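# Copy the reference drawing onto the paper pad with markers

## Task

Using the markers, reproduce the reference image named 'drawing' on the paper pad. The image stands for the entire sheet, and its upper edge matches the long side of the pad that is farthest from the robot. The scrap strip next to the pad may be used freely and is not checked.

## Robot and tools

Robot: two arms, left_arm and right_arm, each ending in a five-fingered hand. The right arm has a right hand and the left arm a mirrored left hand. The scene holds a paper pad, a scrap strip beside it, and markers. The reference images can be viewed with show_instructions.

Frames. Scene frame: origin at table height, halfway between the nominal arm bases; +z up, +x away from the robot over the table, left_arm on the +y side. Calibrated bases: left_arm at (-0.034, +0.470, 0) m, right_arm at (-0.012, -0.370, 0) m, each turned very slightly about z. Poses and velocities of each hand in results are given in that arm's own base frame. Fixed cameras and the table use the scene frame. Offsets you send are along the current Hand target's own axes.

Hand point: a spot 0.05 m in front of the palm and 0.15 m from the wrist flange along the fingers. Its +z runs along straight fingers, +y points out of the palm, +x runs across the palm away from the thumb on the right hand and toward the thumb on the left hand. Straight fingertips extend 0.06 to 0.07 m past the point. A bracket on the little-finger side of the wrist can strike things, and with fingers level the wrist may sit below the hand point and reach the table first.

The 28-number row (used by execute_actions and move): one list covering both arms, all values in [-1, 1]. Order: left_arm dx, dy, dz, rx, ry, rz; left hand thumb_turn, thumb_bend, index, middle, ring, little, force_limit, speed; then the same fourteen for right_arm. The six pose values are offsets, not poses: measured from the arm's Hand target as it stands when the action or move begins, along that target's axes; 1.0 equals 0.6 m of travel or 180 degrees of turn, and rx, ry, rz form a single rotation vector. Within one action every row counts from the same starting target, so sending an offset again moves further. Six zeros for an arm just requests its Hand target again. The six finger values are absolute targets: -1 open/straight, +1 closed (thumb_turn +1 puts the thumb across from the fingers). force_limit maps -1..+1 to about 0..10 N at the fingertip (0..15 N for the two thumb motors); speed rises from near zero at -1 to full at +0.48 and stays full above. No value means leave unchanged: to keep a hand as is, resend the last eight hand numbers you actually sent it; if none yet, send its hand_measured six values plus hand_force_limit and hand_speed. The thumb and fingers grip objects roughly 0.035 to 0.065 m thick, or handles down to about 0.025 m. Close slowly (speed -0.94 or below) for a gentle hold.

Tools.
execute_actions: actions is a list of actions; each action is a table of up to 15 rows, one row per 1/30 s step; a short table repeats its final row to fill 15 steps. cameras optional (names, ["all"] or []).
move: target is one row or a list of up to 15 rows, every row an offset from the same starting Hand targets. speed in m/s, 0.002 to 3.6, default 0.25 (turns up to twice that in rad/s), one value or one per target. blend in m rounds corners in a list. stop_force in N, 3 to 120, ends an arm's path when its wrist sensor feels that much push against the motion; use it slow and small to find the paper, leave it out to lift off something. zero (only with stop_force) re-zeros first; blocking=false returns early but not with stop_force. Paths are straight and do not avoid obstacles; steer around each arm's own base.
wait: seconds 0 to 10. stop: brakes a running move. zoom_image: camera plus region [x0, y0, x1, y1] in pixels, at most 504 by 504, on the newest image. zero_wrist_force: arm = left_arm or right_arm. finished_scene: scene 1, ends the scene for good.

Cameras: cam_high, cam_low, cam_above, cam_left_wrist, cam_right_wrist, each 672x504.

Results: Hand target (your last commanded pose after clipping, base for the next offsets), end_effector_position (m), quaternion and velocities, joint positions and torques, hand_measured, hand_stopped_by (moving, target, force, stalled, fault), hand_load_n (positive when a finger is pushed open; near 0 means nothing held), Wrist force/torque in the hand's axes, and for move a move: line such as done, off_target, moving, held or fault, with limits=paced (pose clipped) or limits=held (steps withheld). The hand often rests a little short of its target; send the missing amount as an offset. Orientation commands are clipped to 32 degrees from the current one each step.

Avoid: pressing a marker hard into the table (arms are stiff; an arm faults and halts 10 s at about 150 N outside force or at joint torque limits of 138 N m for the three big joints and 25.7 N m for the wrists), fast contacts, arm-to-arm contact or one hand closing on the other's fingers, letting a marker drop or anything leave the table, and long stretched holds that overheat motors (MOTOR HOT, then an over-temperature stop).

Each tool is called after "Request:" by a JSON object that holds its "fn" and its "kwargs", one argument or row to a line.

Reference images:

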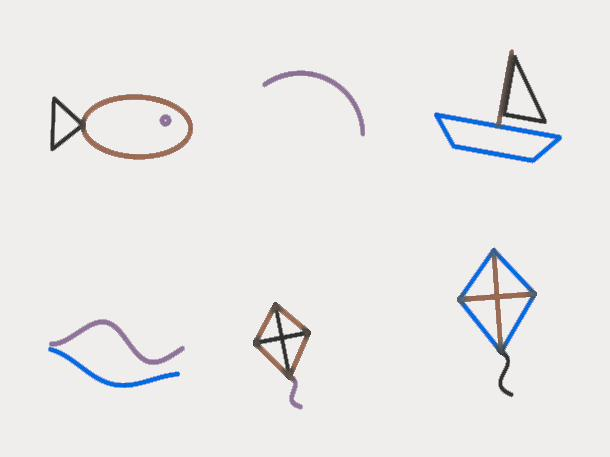

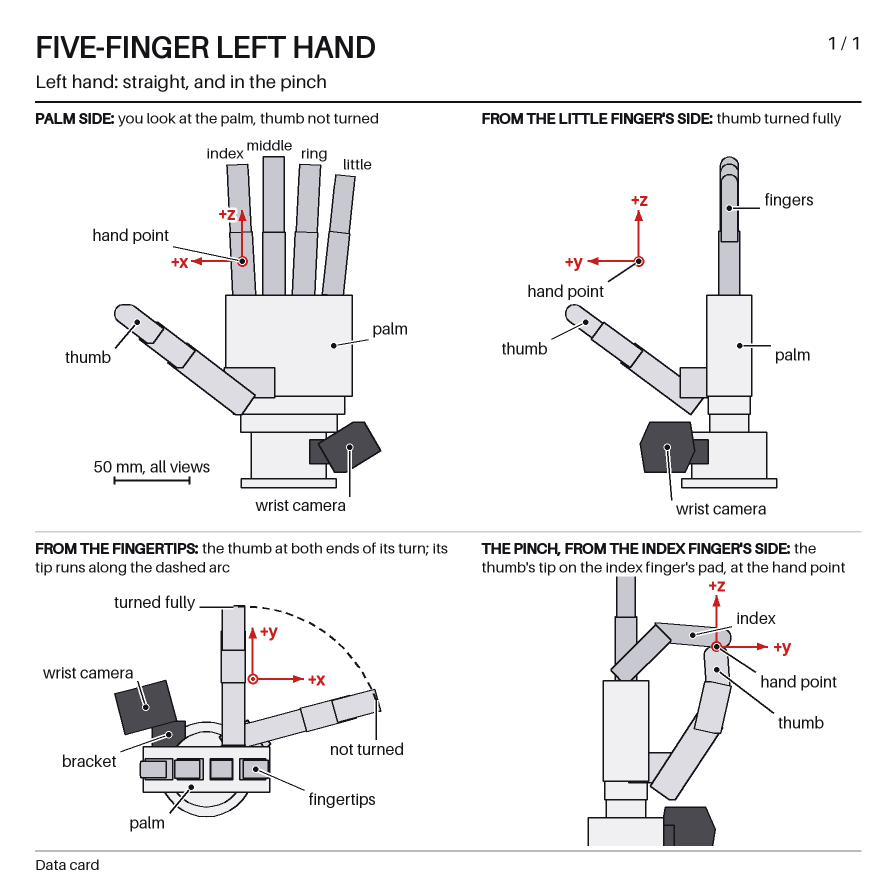

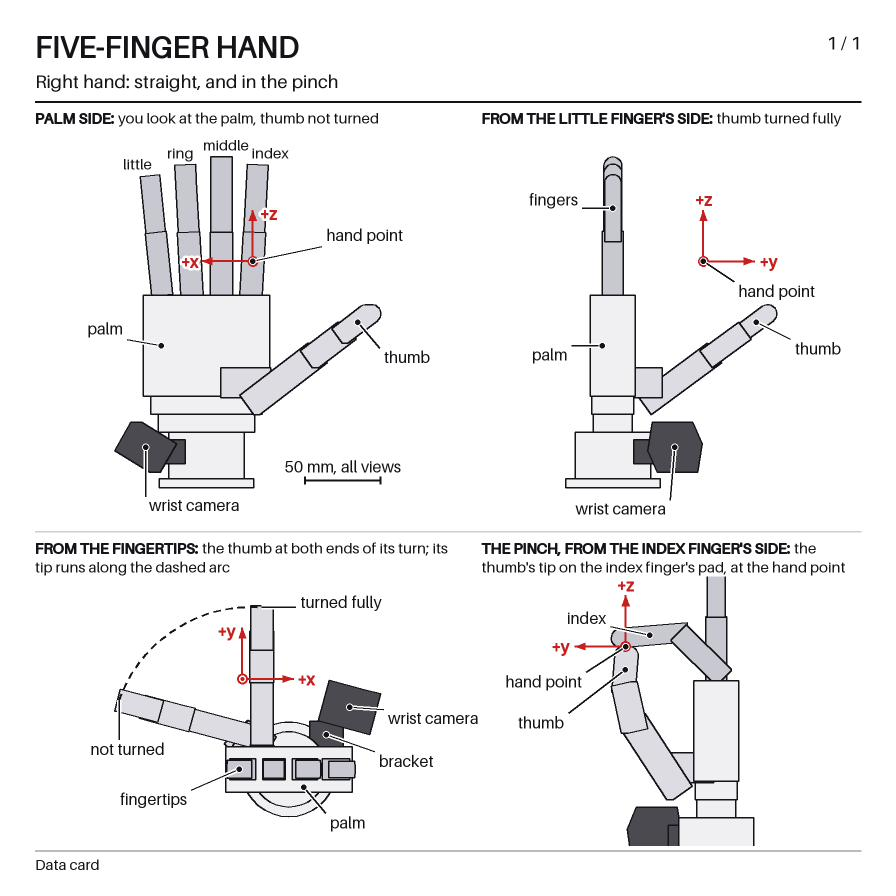

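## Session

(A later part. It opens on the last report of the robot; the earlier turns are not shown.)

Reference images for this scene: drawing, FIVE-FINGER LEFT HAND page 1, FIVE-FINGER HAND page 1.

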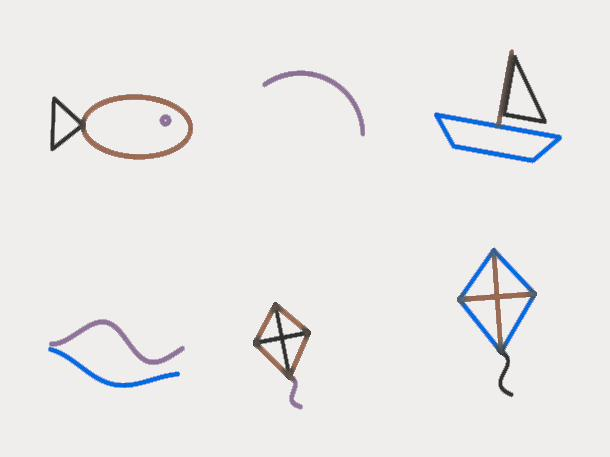

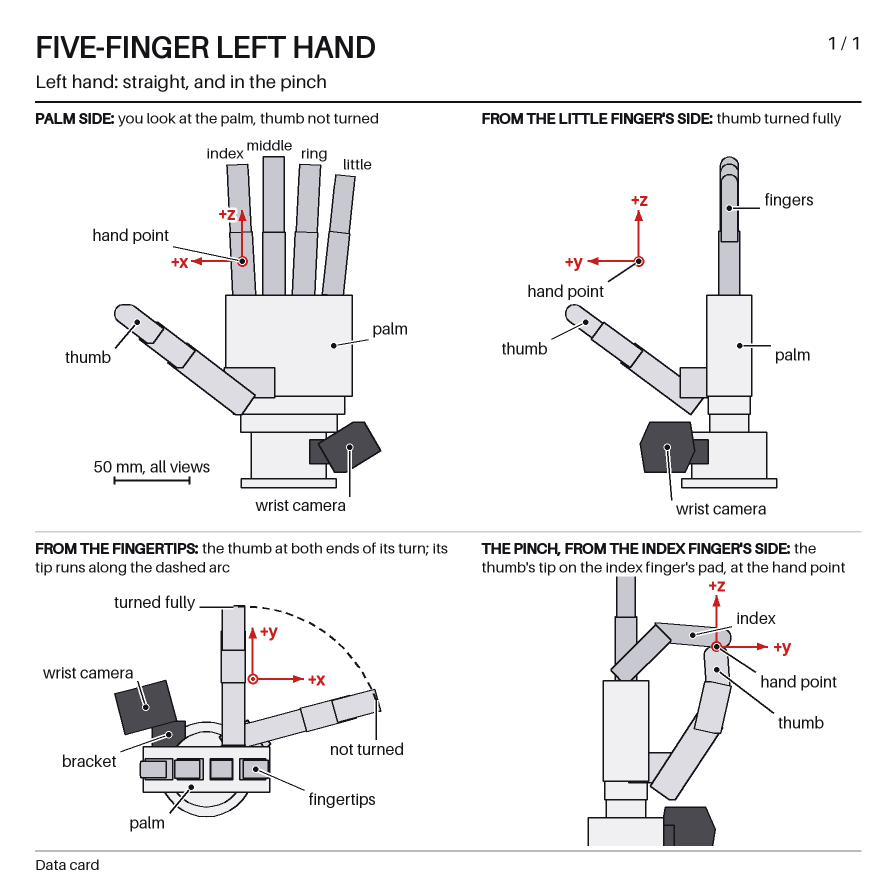

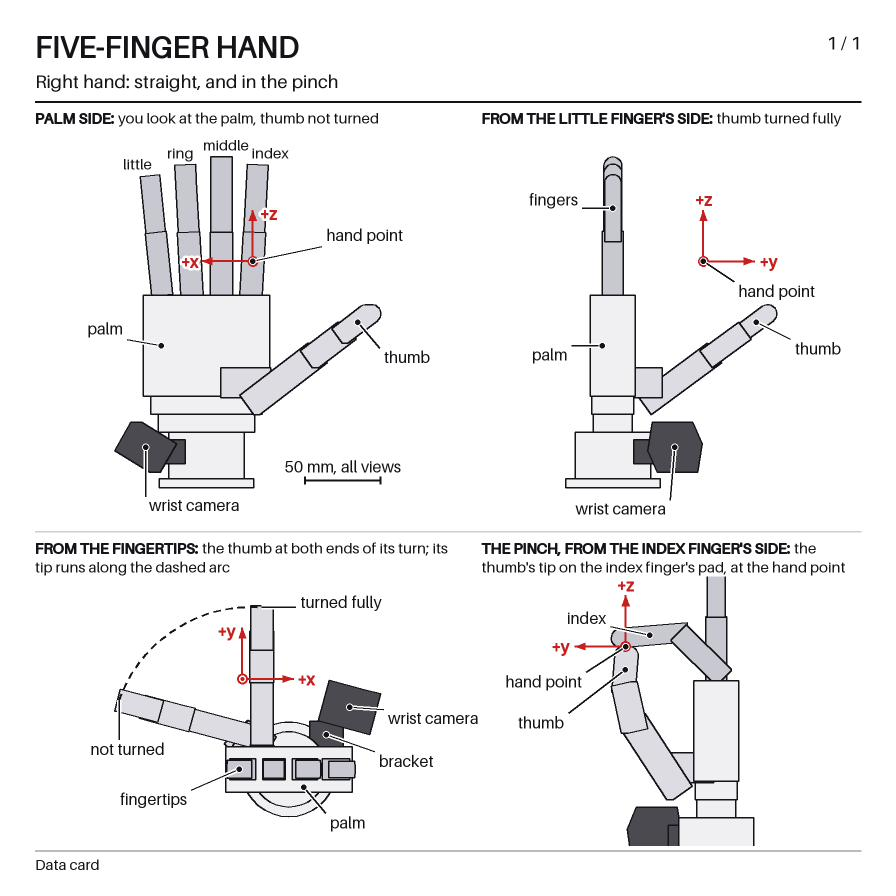

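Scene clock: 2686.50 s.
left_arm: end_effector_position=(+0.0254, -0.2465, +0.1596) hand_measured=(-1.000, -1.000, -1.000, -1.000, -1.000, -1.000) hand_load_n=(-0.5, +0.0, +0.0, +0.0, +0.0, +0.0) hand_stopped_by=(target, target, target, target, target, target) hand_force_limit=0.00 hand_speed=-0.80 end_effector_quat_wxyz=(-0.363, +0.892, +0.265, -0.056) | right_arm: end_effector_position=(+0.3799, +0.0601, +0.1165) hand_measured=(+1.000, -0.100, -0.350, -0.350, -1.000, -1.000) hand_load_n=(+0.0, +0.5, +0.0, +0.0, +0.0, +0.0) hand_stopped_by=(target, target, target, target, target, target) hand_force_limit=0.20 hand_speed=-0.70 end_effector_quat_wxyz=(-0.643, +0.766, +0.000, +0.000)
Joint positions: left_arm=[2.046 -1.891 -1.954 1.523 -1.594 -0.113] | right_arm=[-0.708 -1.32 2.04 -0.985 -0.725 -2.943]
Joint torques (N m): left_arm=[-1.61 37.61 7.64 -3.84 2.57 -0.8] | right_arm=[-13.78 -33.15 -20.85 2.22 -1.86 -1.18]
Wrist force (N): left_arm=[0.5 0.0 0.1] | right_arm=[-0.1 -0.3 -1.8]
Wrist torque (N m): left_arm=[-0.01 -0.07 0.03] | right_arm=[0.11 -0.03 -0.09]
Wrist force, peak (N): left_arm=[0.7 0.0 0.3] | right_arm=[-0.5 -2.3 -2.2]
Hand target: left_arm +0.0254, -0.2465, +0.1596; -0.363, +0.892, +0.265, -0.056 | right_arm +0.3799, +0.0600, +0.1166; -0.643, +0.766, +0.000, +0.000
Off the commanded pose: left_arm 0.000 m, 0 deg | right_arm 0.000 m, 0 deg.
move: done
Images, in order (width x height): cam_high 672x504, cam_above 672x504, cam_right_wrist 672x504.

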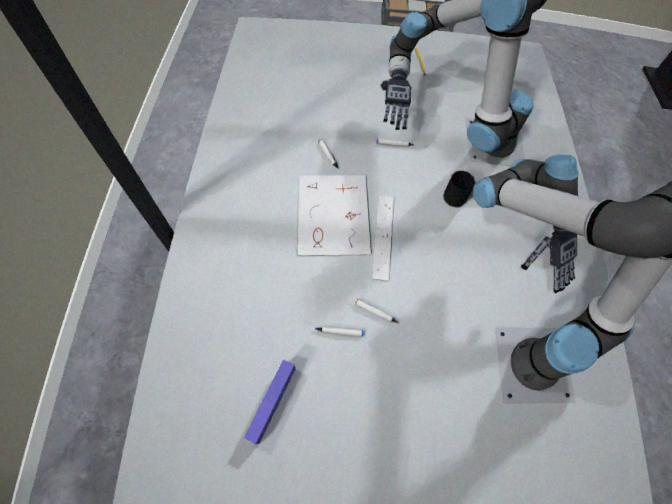

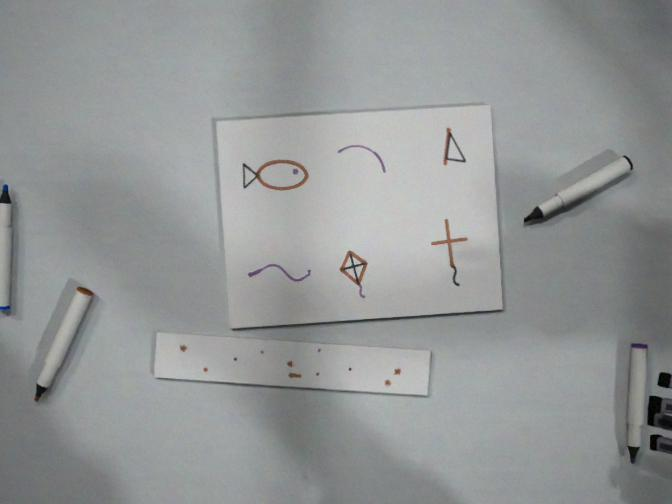

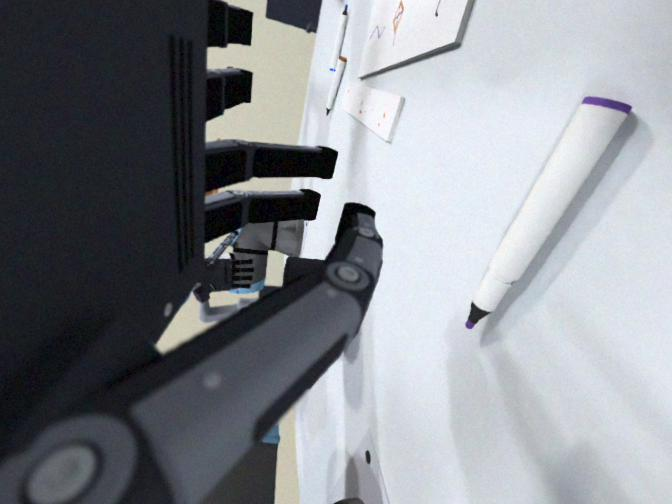

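Request:
{"fn": "move", "kwargs": {
  "target": [
    [0.2592,0.0385,-0.003,0.0190,-0.1392,-0.1504,-1,-1,-1,-1,-1,-1,0,-0.8,0.0668,-0.2334,0.3312,0.0556,0,0,1,-0.1,-0.35,-0.35,-1,-1,0.2,-0.7],
    [0.4843,-0.0448,0.1025,0.0380,-0.2784,-0.3008,-1,-1,-1,-1,-1,-1,0,-0.8,0.1252,-0.2738,0.5609,0.0556,0,0,1,-0.1,-0.35,-0.35,-1,-1,0.2,-0.7],
    [0.5843,-0.2112,0.2692,0.0565,-0.4139,-0.4472,-1,-1,-1,-1,-1,-1,0,-0.8,0.1835,-0.3144,0.7907,0.0556,0,0,1,-0.1,-0.35,-0.35,-1,-1,0.2,-0.7]
  ],
  "speed": 0.28,
  "blend": [0.02,0.02,0],
  "cameras": ["cam_high","cam_right_wrist"]
}}

Scene clock: 2769.03 s.
left_arm: end_effector_position=(+0.2226, +0.1087, +0.1601) hand_measured=(-1.000, -1.000, -1.000, -1.000, -1.000, -1.000) hand_load_n=(+0.0, +0.0, +0.0, +0.0, +0.0, +0.0) hand_stopped_by=(target, target, target, target, target, target) hand_force_limit=0.00 hand_speed=-0.80 end_effector_quat_wxyz=(-0.162, +0.293, +0.883, -0.329) | right_arm: end_effector_position=(+0.4901, +0.5599, +0.2202) hand_measured=(+1.000, -0.100, -0.350, -0.350, -1.000, -1.000) hand_load_n=(+0.0, +0.0, +0.0, +0.0, +0.0, +0.0) hand_stopped_by=(target, target, target, target, target, target) hand_force_limit=0.20 hand_speed=-0.70 end_effector_quat_wxyz=(+0.707, -0.707, +0.000, +0.000)
Joint positions: left_arm=[3.969 -1.888 -1.955 1.523 -1.594 -0.111] | right_arm=[0.315 -1.011 1.384 -0.375 0.315 -3.141]
Joint torques (N m): left_arm=[7.17 15.71 20.09 -4.08 2.87 0.95] | right_arm=[12.14 -35.1 -23.61 1.1 1.77 -1.15]
Wrist force (N): left_arm=[0.6 0.1 0.1] | right_arm=[0.1 -0.2 -2.2]
Wrist torque (N m): left_arm=[0.03 -0.08 0.24] | right_arm=[0.15 -0.06 -0.06]
Wrist force, peak (N): left_arm=[1.2 0.2 -0.1] | right_arm=[-0.2 0.3 -2.5]
Hand target: left_arm +0.2226, +0.1087, +0.1601; -0.161, +0.293, +0.883, -0.329 | right_arm +0.4901, +0.5599, +0.2202; +0.707, -0.707, +0.000, +0.000
Off the commanded pose: left_arm 0.000 m, 0 deg | right_arm 0.000 m, 0 deg.
move: done
Images, in order (width x height): cam_high 672x504, cam_right_wrist 672x504.

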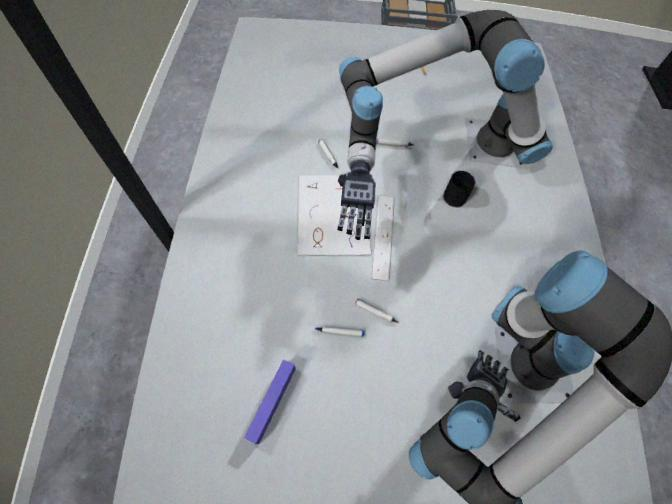

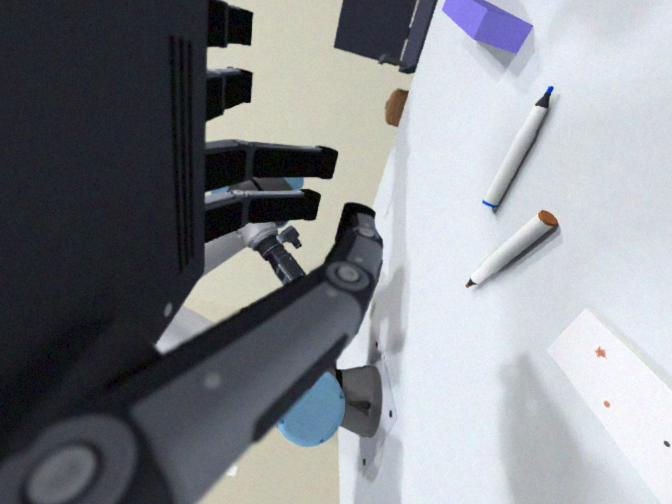

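Request:
{"fn": "move", "kwargs": {
  "target": [0,0,0,0,0,0,-1,-1,-1,-1,-1,-1,0,-0.8,0.0567,0.1728,0.3647,-0.0556,-0.0039,0,1,-0.1,-0.35,-0.35,-0.35,-0.35,0,-0.3],
  "speed": 0.2,
  "cameras": ["cam_above","cam_right_wrist","cam_low"]
}}

Scene clock: 2776.50 s.
left_arm: end_effector_position=(+0.2226, +0.1087, +0.1601) hand_measured=(-1.000, -1.000, -1.000, -1.000, -1.000, -1.000) hand_load_n=(-0.5, -0.5, +0.0, +0.0, -0.5, +0.0) hand_stopped_by=(target, target, target, target, target, target) hand_force_limit=0.00 hand_speed=-0.80 end_effector_quat_wxyz=(-0.161, +0.293, +0.883, -0.329) | right_arm: end_effector_position=(+0.5241, +0.7787, +0.1167) hand_measured=(+1.000, -0.100, -0.350, -0.350, -0.350, -0.350) hand_load_n=(+0.0, +0.0, +0.0, +0.0, +0.0, +0.0) hand_stopped_by=(target, target, target, target, target, target) hand_force_limit=0.00 hand_speed=-0.30 end_effector_quat_wxyz=(-0.643, +0.765, +0.004, -0.003)
Joint positions: left_arm=[3.969 -1.888 -1.955 1.523 -1.594 -0.111] | right_arm=[0.6 -0.309 0.253 0.361 0.611 -3.393]
Joint torques (N m): left_arm=[7.37 14.07 19.66 -3.93 2.78 1.21] | right_arm=[12.87 -52.79 -25.02 1.53 -2.48 -1.26]
Wrist force (N): left_arm=[0.5 0.0 0.0] | right_arm=[-0.1 -0.5 -1.9]
Wrist torque (N m): left_arm=[0.00 -0.06 0.23] | right_arm=[0.09 0.00 -0.07]
Wrist force, peak (N): left_arm=[0.8 -0.2 0.1] | right_arm=[-0.1 -0.5 -3.1]
Hand target: left_arm +0.2226, +0.1087, +0.1601; -0.161, +0.293, +0.883, -0.329 | right_arm +0.5242, +0.7788, +0.1167; -0.643, +0.766, +0.004, -0.004
Off the commanded pose: left_arm 0.000 m, 0 deg | right_arm 0.000 m, 0 deg.
move: done
Images, in order (width x height): cam_low 672x504, cam_above 672x504, cam_right_wrist 672x504.

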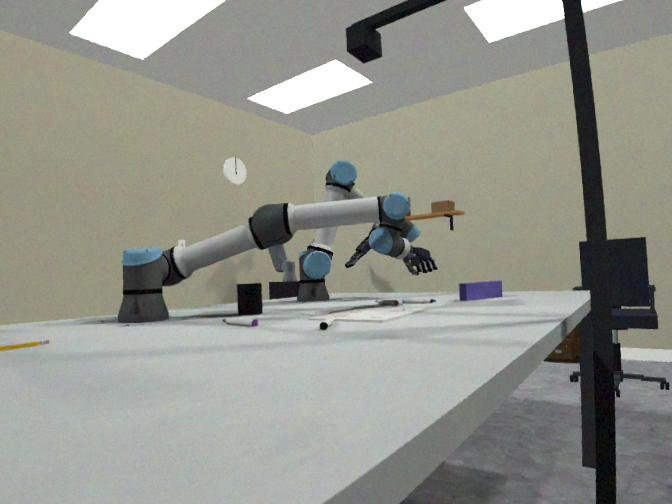

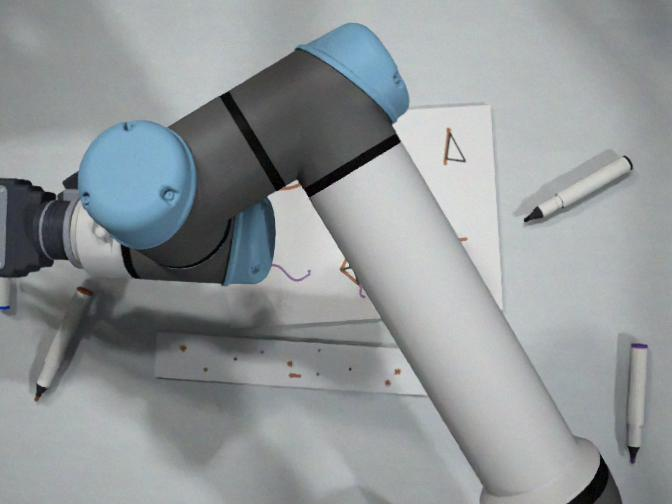

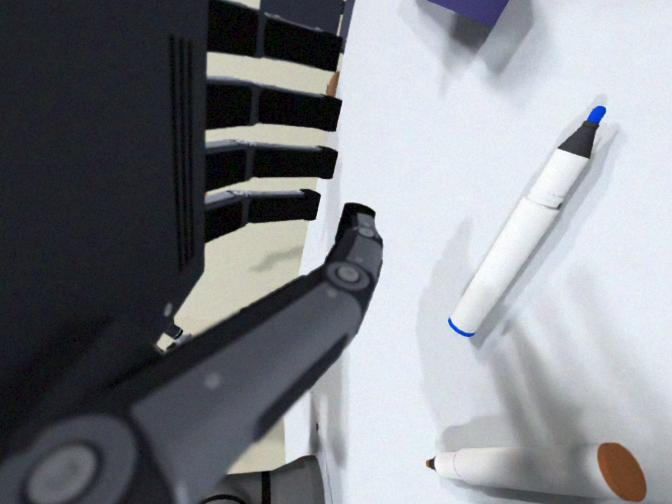

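Request:
{"fn": "move", "kwargs": {
  "target": [0,0,0,0,0,0,-1,-1,-1,-1,-1,-1,0,-0.8,-0.005,0.1029,0.01814,0,0,0,1,-0.1,-0.35,-0.35,-0.35,-0.35,0,-0.3],
  "speed": 0.15,
  "cameras": ["cam_right_wrist"]
}}

Scene clock: 2802.63 s.
left_arm: end_effector_position=(+0.2226, +0.1087, +0.1601) hand_measured=(-1.000, -1.000, -1.000, -1.000, -1.000, -1.000) hand_load_n=(-0.5, +0.0, +0.0, +0.0, +0.0, +0.0) hand_stopped_by=(target, target, target, target, target, target) hand_force_limit=0.00 hand_speed=-0.80 end_effector_quat_wxyz=(-0.161, +0.293, +0.883, -0.329) | right_arm: end_effector_position=(+0.5212, +0.7788, +0.0540) hand_measured=(+1.000, -0.100, -0.350, -0.350, -0.350, -0.350) hand_load_n=(+0.0, +0.0, +0.0, +0.0, +0.0, +0.0) hand_stopped_by=(target, target, target, target, target, target) hand_force_limit=0.00 hand_speed=-0.30 end_effector_quat_wxyz=(-0.643, +0.766, +0.005, -0.004)
Joint positions: left_arm=[3.969 -1.888 -1.955 1.523 -1.594 -0.111] | right_arm=[0.602 -0.309 0.411 0.204 0.612 -3.395]
Joint torques (N m): left_arm=[5.87 15.62 20.25 -4.14 2.84 1.24] | right_arm=[12.96 -68.24 -13.04 -2.13 1.33 1.74]
Wrist force (N): left_arm=[0.6 0.2 0.2] | right_arm=[-0.2 -0.5 -1.9]
Wrist torque (N m): left_arm=[0.04 -0.07 0.23] | right_arm=[0.10 0.01 -0.16]
Wrist force, peak (N): left_arm=[0.9 -0.2 0.2] | right_arm=[-0.2 -1.0 -2.1]
Hand target: left_arm +0.2226, +0.1087, +0.1601; -0.161, +0.293, +0.883, -0.329 | right_arm +0.5212, +0.7788, +0.0540; -0.643, +0.766, +0.004, -0.004
Off the commanded pose: left_arm 0.000 m, 0 deg | right_arm 0.000 m, 0 deg.
move: done
Images, in order (width x height): cam_right_wrist 672x504.

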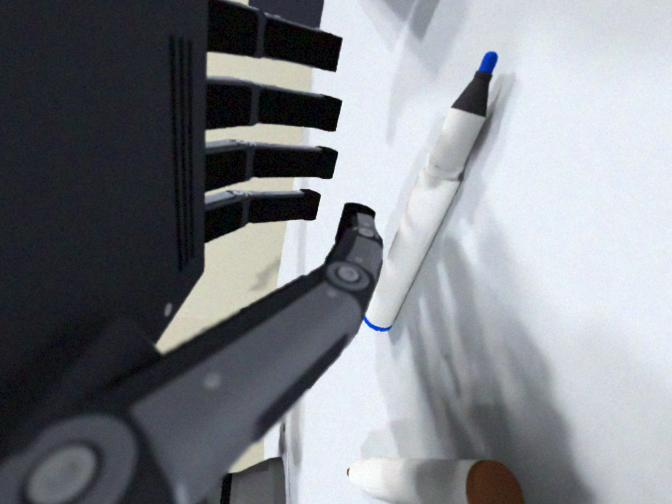

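Request:
{"fn": "move", "kwargs": {
  "target": [0,0,0,0,0,0,-1,-1,-1,-1,-1,-1,0,-0.8,0,0.0558,0.00984,0,0,0,1,-0.1,-0.35,-0.35,-0.35,-0.35,0,-0.3],
  "speed": 0.025,
  "stop_force": 3,
  "cameras": ["cam_right_wrist","cam_high"]
}}

Scene clock: 2812.13 s.
left_arm: end_effector_position=(+0.2226, +0.1087, +0.1601) hand_measured=(-1.000, -1.000, -1.000, -1.000, -1.000, -1.000) hand_load_n=(+0.0, +0.0, +0.0, +0.0, +0.0, +0.0) hand_stopped_by=(target, target, target, target, target, target) hand_force_limit=0.00 hand_speed=-0.80 end_effector_quat_wxyz=(-0.161, +0.293, +0.883, -0.329) | right_arm: end_effector_position=(+0.5212, +0.7788, +0.0200) hand_measured=(+1.000, -0.100, -0.350, -0.350, -0.350, -0.350) hand_load_n=(+0.0, +0.0, +0.0, +0.0, +0.0, +0.0) hand_stopped_by=(target, target, target, target, target, target) hand_force_limit=0.00 hand_speed=-0.30 end_effector_quat_wxyz=(-0.643, +0.766, +0.005, -0.004)
Joint positions: left_arm=[3.969 -1.888 -1.955 1.523 -1.594 -0.111] | right_arm=[0.602 -0.284 0.447 0.143 0.612 -3.394]
Joint torques (N m): left_arm=[7.08 14.9 19.91 -3.92 2.75 1.11] | right_arm=[12.54 -53.01 -11.94 -2 1.18 1.58]
Wrist force (N): left_arm=[0.7 0.1 -0.1] | right_arm=[-0.1 -0.2 -1.8]
Wrist torque (N m): left_arm=[0.03 -0.10 0.24] | right_arm=[0.14 0.00 -0.14]
Wrist force, peak (N): left_arm=[0.8 -0.1 0.1] | right_arm=[-0.1 -0.7 -2.1]
Hand target: left_arm +0.2226, +0.1087, +0.1601; -0.161, +0.293, +0.883, -0.329 | right_arm +0.5212, +0.7788, +0.0200; -0.643, +0.766, +0.004, -0.004
Off the commanded pose: left_arm 0.000 m, 0 deg | right_arm 0.000 m, 0 deg.
move: done
Images, in order (width x height): cam_high 672x504, cam_right_wrist 672x504.

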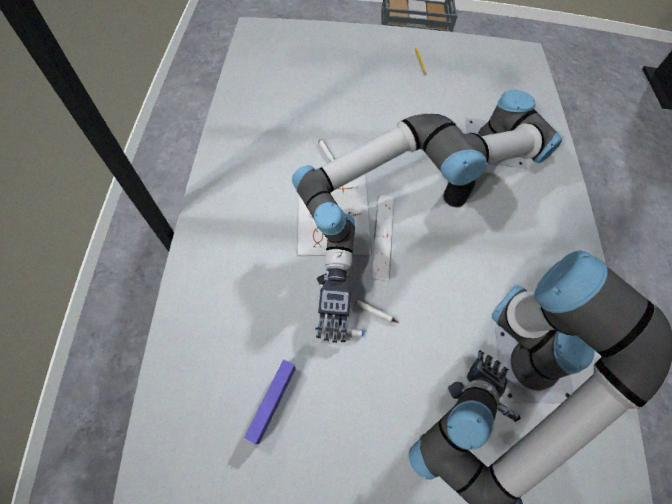

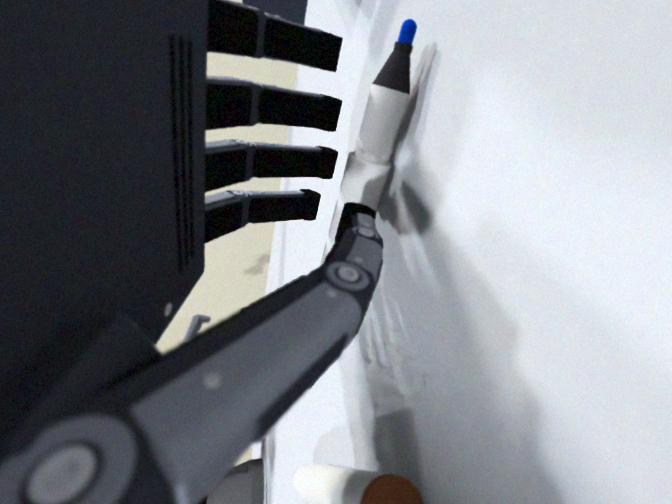

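Request:
{"fn": "move", "kwargs": {
  "target": [0,0,0,0,0,0,-1,-1,-1,-1,-1,-1,0,-0.8,0,0,0,0,0,0,1,-0.1,0.4,0.4,-0.35,-0.35,-0.5,-0.9]
}}

Request:
{"fn": "move", "kwargs": {
  "target": [0,0,0,0,0,0,-1,-1,-1,-1,-1,-1,0,-0.8,0,-0.0082,-0.00145,0,0,0,1,-0.1,0.4,0.4,-0.35,-0.35,-0.5,-0.9],
  "speed": 0.03
}}

Request:
{"fn": "move", "kwargs": {
  "target": [0,0,0,0,0,0,-1,-1,-1,-1,-1,-1,0,-0.8,0,0,0,0,0,0,1,-0.1,0.5,0.6,-0.35,-0.35,0.2,-0.92],
  "cameras": ["cam_right_wrist"]
}}

Scene clock: 2819.80 s.
left_arm: end_effector_position=(+0.2226, +0.1087, +0.1601) hand_measured=(-1.000, -1.000, -1.000, -1.000, -1.000, -1.000) hand_load_n=(-0.5, +0.0, +0.0, +0.0, +0.0, +0.0) hand_stopped_by=(target, target, target, target, target, target) hand_force_limit=0.00 hand_speed=-0.80 end_effector_quat_wxyz=(-0.161, +0.293, +0.883, -0.329) | right_arm: end_effector_position=(+0.5212, +0.7788, +0.0200) hand_measured=(+1.000, -0.100, +0.012, +0.002, -0.350, -0.350) hand_load_n=(-1.5, +2.0, +4.5, +6.0, +0.0, +0.0) hand_stopped_by=(target, target, force, force, target, target) hand_force_limit=-0.50 hand_speed=-0.90 end_effector_quat_wxyz=(-0.643, +0.766, +0.004, -0.004)
Joint positions: left_arm=[3.969 -1.888 -1.955 1.523 -1.594 -0.111] | right_arm=[0.602 -0.284 0.447 0.143 0.612 -3.394]
Joint torques (N m): left_arm=[6.11 15.79 19.64 -4.07 2.67 1.17] | right_arm=[11.81 -54.38 -12.36 -1.3 1.2 1.39]
Wrist force (N): left_arm=[0.5 -0.1 0.3] | right_arm=[-0.1 -4.5 -2.5]
Wrist torque (N m): left_arm=[-0.03 -0.05 0.24] | right_arm=[0.04 -0.02 -0.17]
Wrist force, peak (N): left_arm=[0.8 0.2 0.2] | right_arm=[-0.6 -4.7 -2.5]
Hand target: left_arm +0.2226, +0.1087, +0.1601; -0.161, +0.293, +0.883, -0.329 | right_arm +0.5212, +0.7788, +0.0200; -0.643, +0.766, +0.004, -0.004
Off the commanded pose: left_arm 0.000 m, 0 deg | right_arm 0.000 m, 0 deg.
move: done

Scene clock: 2820.53 s.
left_arm: end_effector_position=(+0.2226, +0.1087, +0.1601) hand_measured=(-1.000, -1.000, -1.000, -1.000, -1.000, -1.000) hand_load_n=(+0.0, +0.0, +0.0, +0.0, +0.0, -0.5) hand_stopped_by=(target, target, target, target, target, target) hand_force_limit=0.00 hand_speed=-0.80 end_effector_quat_wxyz=(-0.161, +0.293, +0.883, -0.329) | right_arm: end_effector_position=(+0.5212, +0.7788, +0.0248) hand_measured=(+1.000, -0.100, +0.012, +0.002, -0.350, -0.350) hand_load_n=(-1.5, +4.5, +4.0, +5.0, +0.0, +0.0) hand_stopped_by=(target, target, force, force, target, target) hand_force_limit=-0.50 hand_speed=-0.90 end_effector_quat_wxyz=(-0.643, +0.766, +0.004, -0.004)
Joint positions: left_arm=[3.969 -1.888 -1.955 1.523 -1.594 -0.111] | right_arm=[0.602 -0.288 0.443 0.151 0.612 -3.394]
Joint torques (N m): left_arm=[5.39 14.76 19.41 -3.89 2.77 1.3] | right_arm=[10.52 -68.9 -25.31 1.68 1.32 1.2]
Wrist force (N): left_arm=[0.6 -0.2 0.1] | right_arm=[-0.3 -0.2 -1.9]
Wrist torque (N m): left_arm=[-0.02 -0.09 0.25] | right_arm=[0.11 0.03 -0.16]
Wrist force, peak (N): left_arm=[0.6 -0.1 0.4] | right_arm=[-0.4 -4.7 -2.4]
Hand target: left_arm +0.2226, +0.1087, +0.1601; -0.161, +0.293, +0.883, -0.329 | right_arm +0.5212, +0.7788, +0.0250; -0.643, +0.766, +0.004, -0.004
Off the commanded pose: left_arm 0.000 m, 0 deg | right_arm 0.000 m, 0 deg.
move: done

Scene clock: 2821.03 s.
left_arm: end_effector_position=(+0.2226, +0.1087, +0.1601) hand_measured=(-1.000, -1.000, -1.000, -1.000, -1.000, -1.000) hand_load_n=(+0.0, +0.0, +0.0, +0.0, +0.0, +0.0) hand_stopped_by=(target, target, target, target, target, target) hand_force_limit=0.00 hand_speed=-0.80 end_effector_quat_wxyz=(-0.161, +0.293, +0.883, -0.329) | right_arm: end_effector_position=(+0.5212, +0.7788, +0.0250) hand_measured=(+1.000, -0.102, +0.024, +0.006, -0.350, -0.350) hand_load_n=(-2.5, +8.0, +7.5, +7.5, +0.0, +0.0) hand_stopped_by=(target, target, force, force, target, target) hand_force_limit=0.20 hand_speed=-0.92 end_effector_quat_wxyz=(-0.643, +0.766, +0.004, -0.004)
Joint positions: left_arm=[3.969 -1.888 -1.955 1.523 -1.594 -0.111] | right_arm=[0.602 -0.288 0.443 0.151 0.612 -3.394]
Joint torques (N m): left_arm=[5.66 15.47 19.75 -3.97 2.7 1.16] | right_arm=[9.56 -69.09 -24.7 1.58 0.81 -0.73]
Wrist force (N): left_arm=[0.7 -0.3 0.1] | right_arm=[-0.1 -0.1 -1.8]
Wrist torque (N m): left_arm=[-0.03 -0.09 0.25] | right_arm=[0.13 0.00 -0.14]
Wrist force, peak (N): left_arm=[0.7 -0.3 0.1] | right_arm=[-0.2 -0.1 -2.1]
Hand target: left_arm +0.2226, +0.1087, +0.1601; -0.161, +0.293, +0.883, -0.329 | right_arm +0.5212, +0.7788, +0.0250; -0.643, +0.766, +0.004, -0.004
Off the commanded pose: left_arm 0.000 m, 0 deg | right_arm 0.000 m, 0 deg.
move: done
Images, in order (width x height): cam_right_wrist 672x504.

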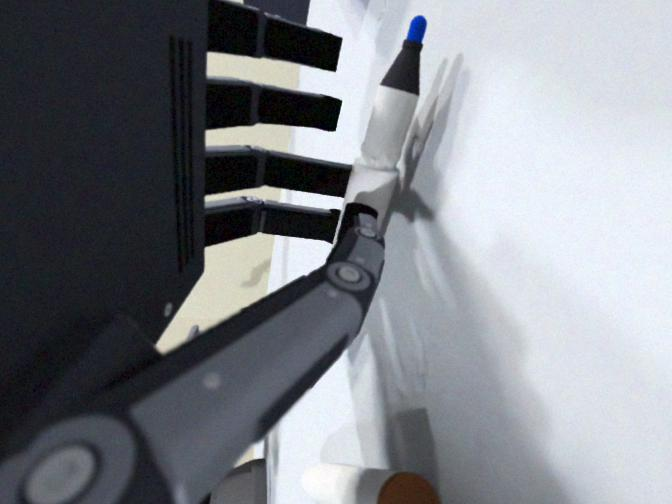

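Request:
{"fn": "move", "kwargs": {
  "target": [
    [0,0,0,0,0,0,-1,-1,-1,-1,-1,-1,0,-0.8,0,-0.1559,-0.0275,0,0,0,1,-0.1,0.5,0.6,-1,-1,0.2,-0.92],
    [0,0,0,0,0,0,-1,-1,-1,-1,-1,-1,0,-0.8,-0.0565,-0.2568,-0.4150,0.0556,0.0038,0.0007,1,-0.1,0.5,0.6,-1,-1,0.2,-0.92],
    [0,0,0,0,0,0,-1,-1,-1,-1,-1,-1,0,-0.8,-0.1283,-0.1817,-0.8408,0.0556,0.0038,0.0007,1,-0.1,0.5,0.6,-1,-1,0.2,-0.92]
  ],
  "speed": [0.12,0.25,0.25],
  "blend": [0.02,0.03,0],
  "cameras": ["cam_above","cam_right_wrist"]
}}

Scene clock: 2850.57 s.
left_arm: end_effector_position=(+0.2226, +0.1087, +0.1601) hand_measured=(-1.000, -1.000, -1.000, -1.000, -1.000, -1.000) hand_load_n=(+0.0, +0.0, +0.0, +0.0, +0.0, +0.0) hand_stopped_by=(target, target, target, target, target, target) hand_force_limit=0.00 hand_speed=-0.80 end_effector_quat_wxyz=(-0.161, +0.293, +0.883, -0.329) | right_arm: end_effector_position=(+0.4500, +0.3000, +0.2198) hand_measured=(+1.000, -0.102, +0.024, +0.006, -1.000, -1.000) hand_load_n=(-2.5, +7.5, +7.5, +7.5, +0.0, -0.5) hand_stopped_by=(target, target, force, force, target, target) hand_force_limit=0.20 hand_speed=-0.92 end_effector_quat_wxyz=(+0.708, -0.707, +0.001, +0.000)
Joint positions: left_arm=[3.969 -1.888 -1.955 1.523 -1.594 -0.111] | right_arm=[-0.177 -1.278 1.784 -0.497 -0.176 -3.15]
Joint torques (N m): left_arm=[5.3 15.56 19.46 -3.95 2.75 1.15] | right_arm=[-11.54 -38.11 -9.61 -1.51 -2.14 1.57]
Wrist force (N): left_arm=[0.7 0.0 0.2] | right_arm=[-0.1 0.0 -2.1]
Wrist torque (N m): left_arm=[0.01 -0.09 0.24] | right_arm=[0.15 -0.05 -0.13]
Wrist force, peak (N): left_arm=[0.9 0.0 0.2] | right_arm=[-0.1 0.2 -3.3]
Hand target: left_arm +0.2226, +0.1087, +0.1601; -0.161, +0.293, +0.883, -0.329 | right_arm +0.4500, +0.3000, +0.2198; +0.707, -0.707, +0.001, +0.000
Off the commanded pose: left_arm 0.000 m, 0 deg | right_arm 0.000 m, 0 deg.
move: done
Images, in order (width x height): cam_above 672x504, cam_right_wrist 672x504.

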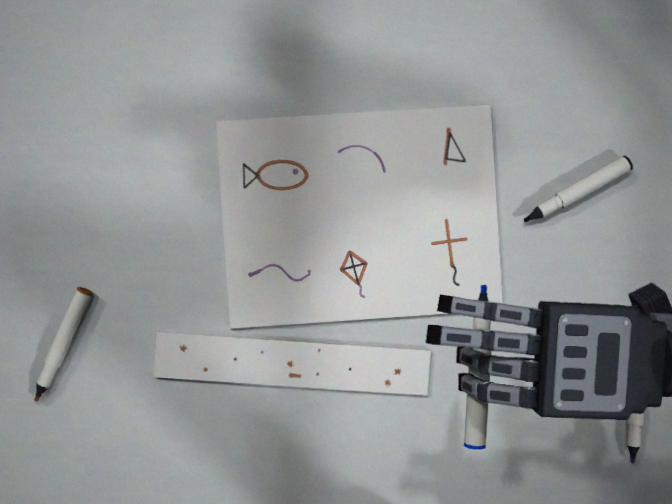

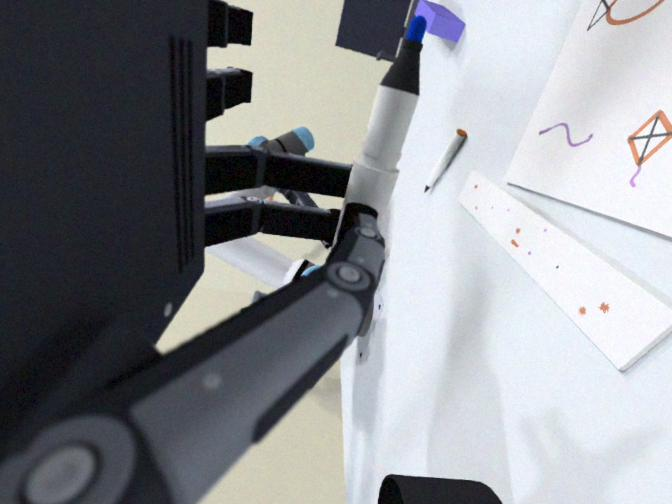

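Request:
{"fn": "move", "kwargs": {
  "target": [
    [0,0,0,0,0,0,-1,-1,-1,-1,-1,-1,0,-0.8,0.0833,0.0333,-0.2,-0.0302,-0.3330,-0.01745,1,-0.1,0.5,0.6,-1,-1,0.2,-0.92],
    [0,0,0,0,0,0,-1,-1,-1,-1,-1,-1,0,-0.8,0.1167,0.1667,-0.3833,-0.0336,-0.6647,-0.0582,1,-0.1,0.5,0.6,-1,-1,0.2,-0.92]
  ],
  "speed": 0.25,
  "blend": [0.03,0],
  "cameras": ["cam_above","cam_right_wrist"]
}}

Scene clock: 2880.53 s.
left_arm: end_effector_position=(+0.2226, +0.1087, +0.1601) hand_measured=(-1.000, -1.000, -1.000, -1.000, -1.000, -1.000) hand_load_n=(-0.5, +0.0, +0.0, -0.5, +0.0, +0.0) hand_stopped_by=(target, target, target, target, target, target) hand_force_limit=0.00 hand_speed=-0.80 end_effector_quat_wxyz=(-0.161, +0.293, +0.883, -0.329) | right_arm: end_effector_position=(+0.5198, +0.0700, +0.1196) hand_measured=(+1.000, -0.102, +0.024, +0.006, -1.000, -1.000) hand_load_n=(-2.5, +8.0, +7.5, +7.5, +0.0, +0.0) hand_stopped_by=(target, target, force, force, target, target) hand_force_limit=0.20 hand_speed=-0.92 end_effector_quat_wxyz=(-0.322, +0.383, +0.663, -0.557)
Joint positions: left_arm=[3.969 -1.888 -1.955 1.523 -1.594 -0.111] | right_arm=[0.113 -0.672 0.948 -0.465 -1.974 -3.218]
Joint torques (N m): left_arm=[5.38 14.63 20.45 -3.75 2.71 1.18] | right_arm=[12.98 -60.69 -10.98 -1 -2.15 -1.2]
Wrist force (N): left_arm=[0.6 -0.2 -0.1] | right_arm=[0.2 -0.1 -2.1]
Wrist torque (N m): left_arm=[0.00 -0.09 0.25] | right_arm=[0.14 -0.04 -0.06]
Wrist force, peak (N): left_arm=[0.9 -0.1 0.2] | right_arm=[0.0 0.0 -2.5]
Hand target: left_arm +0.2226, +0.1087, +0.1601; -0.161, +0.293, +0.883, -0.329 | right_arm +0.5198, +0.0700, +0.1196; -0.322, +0.383, +0.663, -0.557
Off the commanded pose: left_arm 0.000 m, 0 deg | right_arm 0.000 m, 0 deg.
move: done
Images, in order (width x height): cam_above 672x504, cam_right_wrist 672x504.

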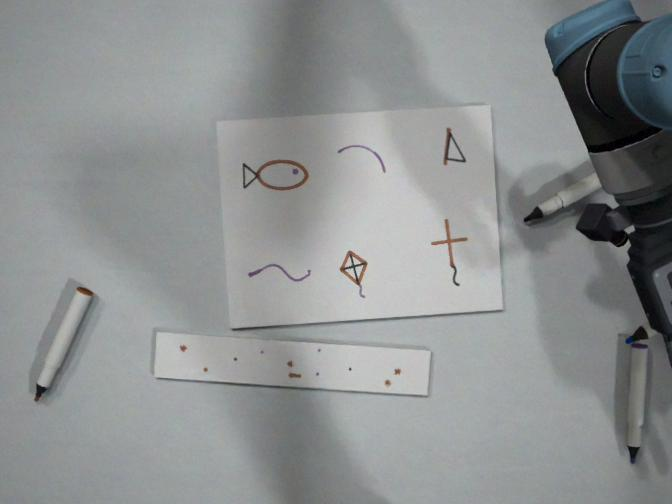

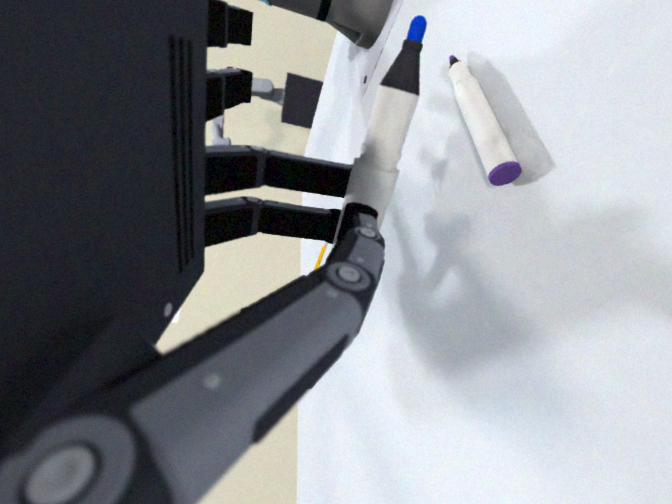

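Request:
{"fn": "move", "kwargs": {
  "target": [0,0,0,0,0,0,-1,-1,-1,-1,-1,-1,0,-0.8,0,0.1471,0.0259,0,0,0,1,-0.1,0.5,0.6,-1,-1,0.2,-0.92],
  "speed": 0.15
}}

Request:
{"fn": "move", "kwargs": {
  "target": [0,0,0,0,0,0,-1,-1,-1,-1,-1,-1,0,-0.8,0,0.0328,0.0058,0,0,0,1,-0.1,0.5,0.6,-1,-1,0.2,-0.92],
  "speed": 0.01,
  "stop_force": 3
}}

Request:
{"fn": "move", "kwargs": {
  "target": [
    [0,0,0,0,0,0,-1,-1,-1,-1,-1,-1,0,-0.8,0,0,0,0,0,0,1,-0.1,-0.35,-0.35,-1,-1,0.2,-0.7],
    [0,0,0,0,0,0,-1,-1,-1,-1,-1,-1,0,-0.8,0,-0.1641,-0.0289,0,0,0,1,-0.1,-0.35,-0.35,-1,-1,0.2,-0.7]
  ],
  "speed": [0.02,0.12],
  "cameras": ["cam_above","cam_right_wrist"]
}}

Scene clock: 2891.13 s.
left_arm: end_effector_position=(+0.2226, +0.1087, +0.1601) hand_measured=(-1.000, -1.000, -1.000, -1.000, -1.000, -1.000) hand_load_n=(-0.5, +0.0, +0.0, +0.0, +0.0, +0.0) hand_stopped_by=(target, target, target, target, target, target) hand_force_limit=0.00 hand_speed=-0.80 end_effector_quat_wxyz=(-0.161, +0.293, +0.883, -0.329) | right_arm: end_effector_position=(+0.5197, +0.0701, +0.0301) hand_measured=(+1.000, -0.102, +0.024, +0.006, -1.000, -1.000) hand_load_n=(-2.5, +8.0, +7.5, +7.5, +0.0, -0.5) hand_stopped_by=(target, target, force, force, target, target) hand_force_limit=0.20 hand_speed=-0.92 end_effector_quat_wxyz=(-0.322, +0.383, +0.663, -0.557)
Joint positions: left_arm=[3.969 -1.888 -1.955 1.523 -1.594 -0.111] | right_arm=[0.113 -0.584 1.022 -0.627 -1.974 -3.218]
Joint torques (N m): left_arm=[5.05 15.83 19.76 -3.93 2.56 1.2] | right_arm=[12.33 -45.01 -9.83 -0.77 -0.26 -1.17]
Wrist force (N): left_arm=[0.6 0.0 0.2] | right_arm=[0.1 -0.1 -2.2]
Wrist torque (N m): left_arm=[0.00 -0.08 0.24] | right_arm=[0.14 -0.01 -0.05]
Wrist force, peak (N): left_arm=[0.7 0.0 0.4] | right_arm=[0.0 -1.0 -2.2]
Hand target: left_arm +0.2226, +0.1087, +0.1601; -0.161, +0.293, +0.883, -0.329 | right_arm +0.5197, +0.0701, +0.0300; -0.322, +0.383, +0.663, -0.557
Off the commanded pose: left_arm 0.000 m, 0 deg | right_arm 0.000 m, 0 deg.
move: done

Scene clock: 2893.40 s.
left_arm: end_effector_position=(+0.2226, +0.1087, +0.1601) hand_measured=(-1.000, -1.000, -1.000, -1.000, -1.000, -1.000) hand_load_n=(+0.0, +0.0, +0.0, +0.0, +0.0, +0.0) hand_stopped_by=(target, target, target, target, target, target) hand_force_limit=0.00 hand_speed=-0.80 end_effector_quat_wxyz=(-0.161, +0.293, +0.883, -0.329) | right_arm: end_effector_position=(+0.5197, +0.0701, +0.0190) hand_measured=(+1.000, -0.102, +0.024, +0.006, -1.000, -1.000) hand_load_n=(-2.5, +6.0, +8.5, +7.5, +0.0, +0.0) hand_stopped_by=(target, target, force, force, target, target) hand_force_limit=0.20 hand_speed=-0.92 end_effector_quat_wxyz=(-0.322, +0.383, +0.663, -0.557)
Joint positions: left_arm=[3.969 -1.888 -1.955 1.523 -1.594 -0.111] | right_arm=[0.113 -0.571 1.027 -0.645 -1.974 -3.218]
Joint torques (N m): left_arm=[4.99 15.22 19.11 -3.71 2.71 1.12] | right_arm=[12.02 -59.85 -22.75 2.28 -1.8 -1.22]
Wrist force (N): left_arm=[0.6 0.1 0.2] | right_arm=[0.3 -3.1 -2.0]
Wrist torque (N m): left_arm=[0.02 -0.09 0.25] | right_arm=[0.06 -0.01 -0.03]
Wrist force, peak (N): left_arm=[0.8 0.0 0.2] | right_arm=[-0.2 -9.3 -2.0]
Hand target: left_arm +0.2226, +0.1087, +0.1601; -0.161, +0.293, +0.883, -0.329 | right_arm +0.5197, +0.0701, +0.0190; -0.322, +0.383, +0.663, -0.557 (not the last commanded pose)
Off the commanded pose: left_arm 0.000 m, 0 deg | right_arm 0.009 m, 0 deg.
move: contact (right_arm)

Scene clock: 2895.53 s.
left_arm: end_effector_position=(+0.2226, +0.1087, +0.1601) hand_measured=(-1.000, -1.000, -1.000, -1.000, -1.000, -1.000) hand_load_n=(+0.0, +0.0, -0.5, +0.0, +0.0, +0.0) hand_stopped_by=(target, target, target, target, target, target) hand_force_limit=0.00 hand_speed=-0.80 end_effector_quat_wxyz=(-0.161, +0.293, +0.883, -0.329) | right_arm: end_effector_position=(+0.5198, +0.0700, +0.1188) hand_measured=(+1.000, -0.100, -0.350, -0.350, -1.000, -1.000) hand_load_n=(+0.0, +0.0, +0.0, -0.5, +0.0, -0.5) hand_stopped_by=(target, target, target, target, target, target) hand_force_limit=0.20 hand_speed=-0.70 end_effector_quat_wxyz=(-0.322, +0.383, +0.663, -0.557)
Joint positions: left_arm=[3.969 -1.888 -1.955 1.523 -1.594 -0.111] | right_arm=[0.113 -0.672 0.95 -0.467 -1.975 -3.218]
Joint torques (N m): left_arm=[5.51 15.8 19.14 -3.89 2.58 1.28] | right_arm=[-11.62 -60.21 -24.31 2.82 0.46 1.53]
Wrist force (N): left_arm=[0.5 0.3 0.2] | right_arm=[0.0 -0.3 -2.0]
Wrist torque (N m): left_arm=[0.04 -0.06 0.23] | right_arm=[0.13 -0.01 -0.07]
Wrist force, peak (N): left_arm=[0.9 -0.1 -0.1] | right_arm=[0.2 -3.0 -2.1]
Hand target: left_arm +0.2226, +0.1087, +0.1601; -0.161, +0.293, +0.883, -0.329 | right_arm +0.5198, +0.0700, +0.1190; -0.322, +0.383, +0.663, -0.557
Off the commanded pose: left_arm 0.000 m, 0 deg | right_arm 0.000 m, 0 deg.
move: done
Images, in order (width x height): cam_above 672x504, cam_right_wrist 672x504.

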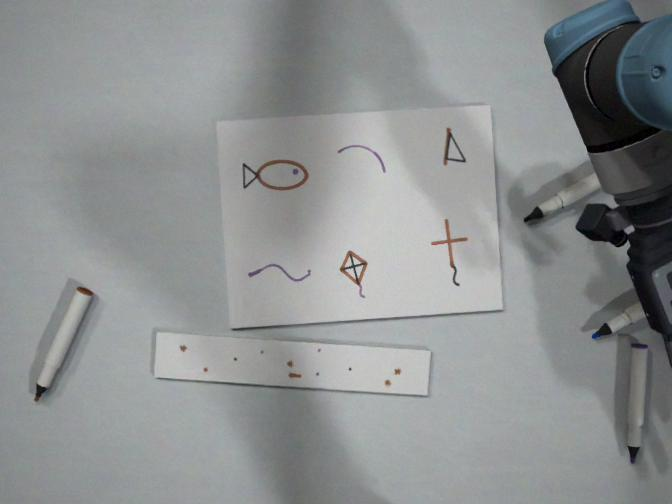

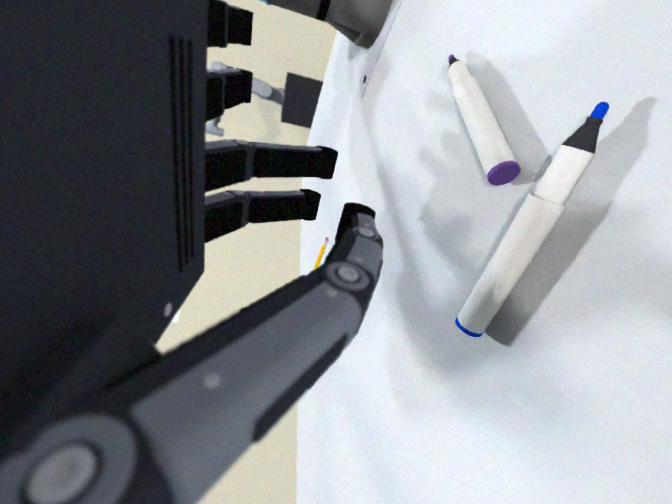

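Request:
{"fn": "move", "kwargs": {
  "target": [
    [0,0,0,0,0,0,-1,-1,-1,-1,-1,-1,0,-0.8,0.1503,-0.1475,-0.1340,0.0201,0.3300,0.0463,1,-0.1,-0.35,-0.35,-1,-1,0.2,-0.7],
    [0,0,0,0,0,0,-1,-1,-1,-1,-1,-1,0,-0.8,0.3228,-0.1067,-0.3647,0.03358,0.66468,0.05812,1,-0.1,-0.35,-0.35,-1,-1,0.2,-0.7]
  ],
  "speed": 0.28,
  "blend": [0.03,0],
  "cameras": ["cam_above"]
}}

Request:
{"fn": "zoom_image", "kwargs": {
  "camera": "cam_above",
  "region": [582, 240, 672, 345]
}}

Scene clock: 2923.37 s.
left_arm: end_effector_position=(+0.2226, +0.1087, +0.1601) hand_measured=(-1.000, -1.000, -1.000, -1.000, -1.000, -1.000) hand_load_n=(+0.0, +0.0, +0.0, +0.0, +0.0, +0.0) hand_stopped_by=(target, target, target, target, target, target) hand_force_limit=0.00 hand_speed=-0.80 end_effector_quat_wxyz=(-0.161, +0.293, +0.883, -0.329) | right_arm: end_effector_position=(+0.6001, +0.3398, +0.2200) hand_measured=(+1.000, -0.100, -0.350, -0.350, -1.000, -1.000) hand_load_n=(+0.0, +0.0, +0.0, +0.0, +0.0, +0.0) hand_stopped_by=(target, target, target, target, target, target) hand_force_limit=0.20 hand_speed=-0.70 end_effector_quat_wxyz=(+0.707, -0.707, +0.000, +0.000)
Joint positions: left_arm=[3.969 -1.888 -1.955 1.523 -1.594 -0.111] | right_arm=[-0.07 -0.935 1.259 -0.316 -0.07 -3.148]
Joint torques (N m): left_arm=[4.88 16.29 19.41 -3.71 2.69 1.16] | right_arm=[12.9 -51.97 -11.06 1.59 1.66 -1.35]
Wrist force (N): left_arm=[0.5 0.2 0.1] | right_arm=[0.1 0.1 -2.2]
Wrist torque (N m): left_arm=[0.03 -0.07 0.24] | right_arm=[0.17 -0.05 -0.04]
Wrist force, peak (N): left_arm=[0.9 0.2 0.2] | right_arm=[0.3 -0.2 -2.5]
Hand target: left_arm +0.2226, +0.1087, +0.1601; -0.161, +0.293, +0.883, -0.329 | right_arm +0.6001, +0.3399, +0.2201; +0.707, -0.707, +0.000, +0.000
Off the commanded pose: left_arm 0.000 m, 0 deg | right_arm 0.000 m, 0 deg.
move: done
Images, in order (width x height): cam_above 672x504.

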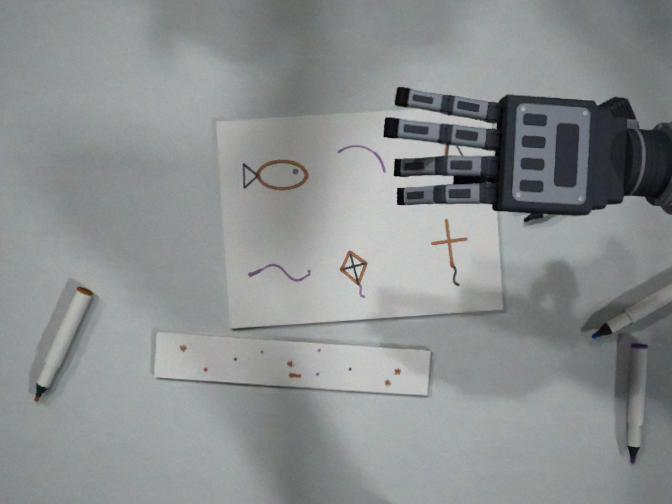

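Scaled by 4.800 from the camera's 672x504 image, which has a finer 960x720 frame.

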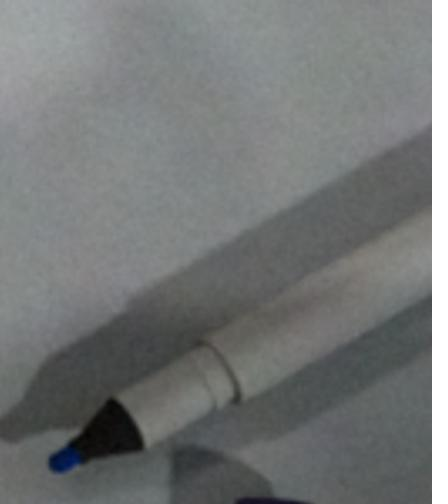

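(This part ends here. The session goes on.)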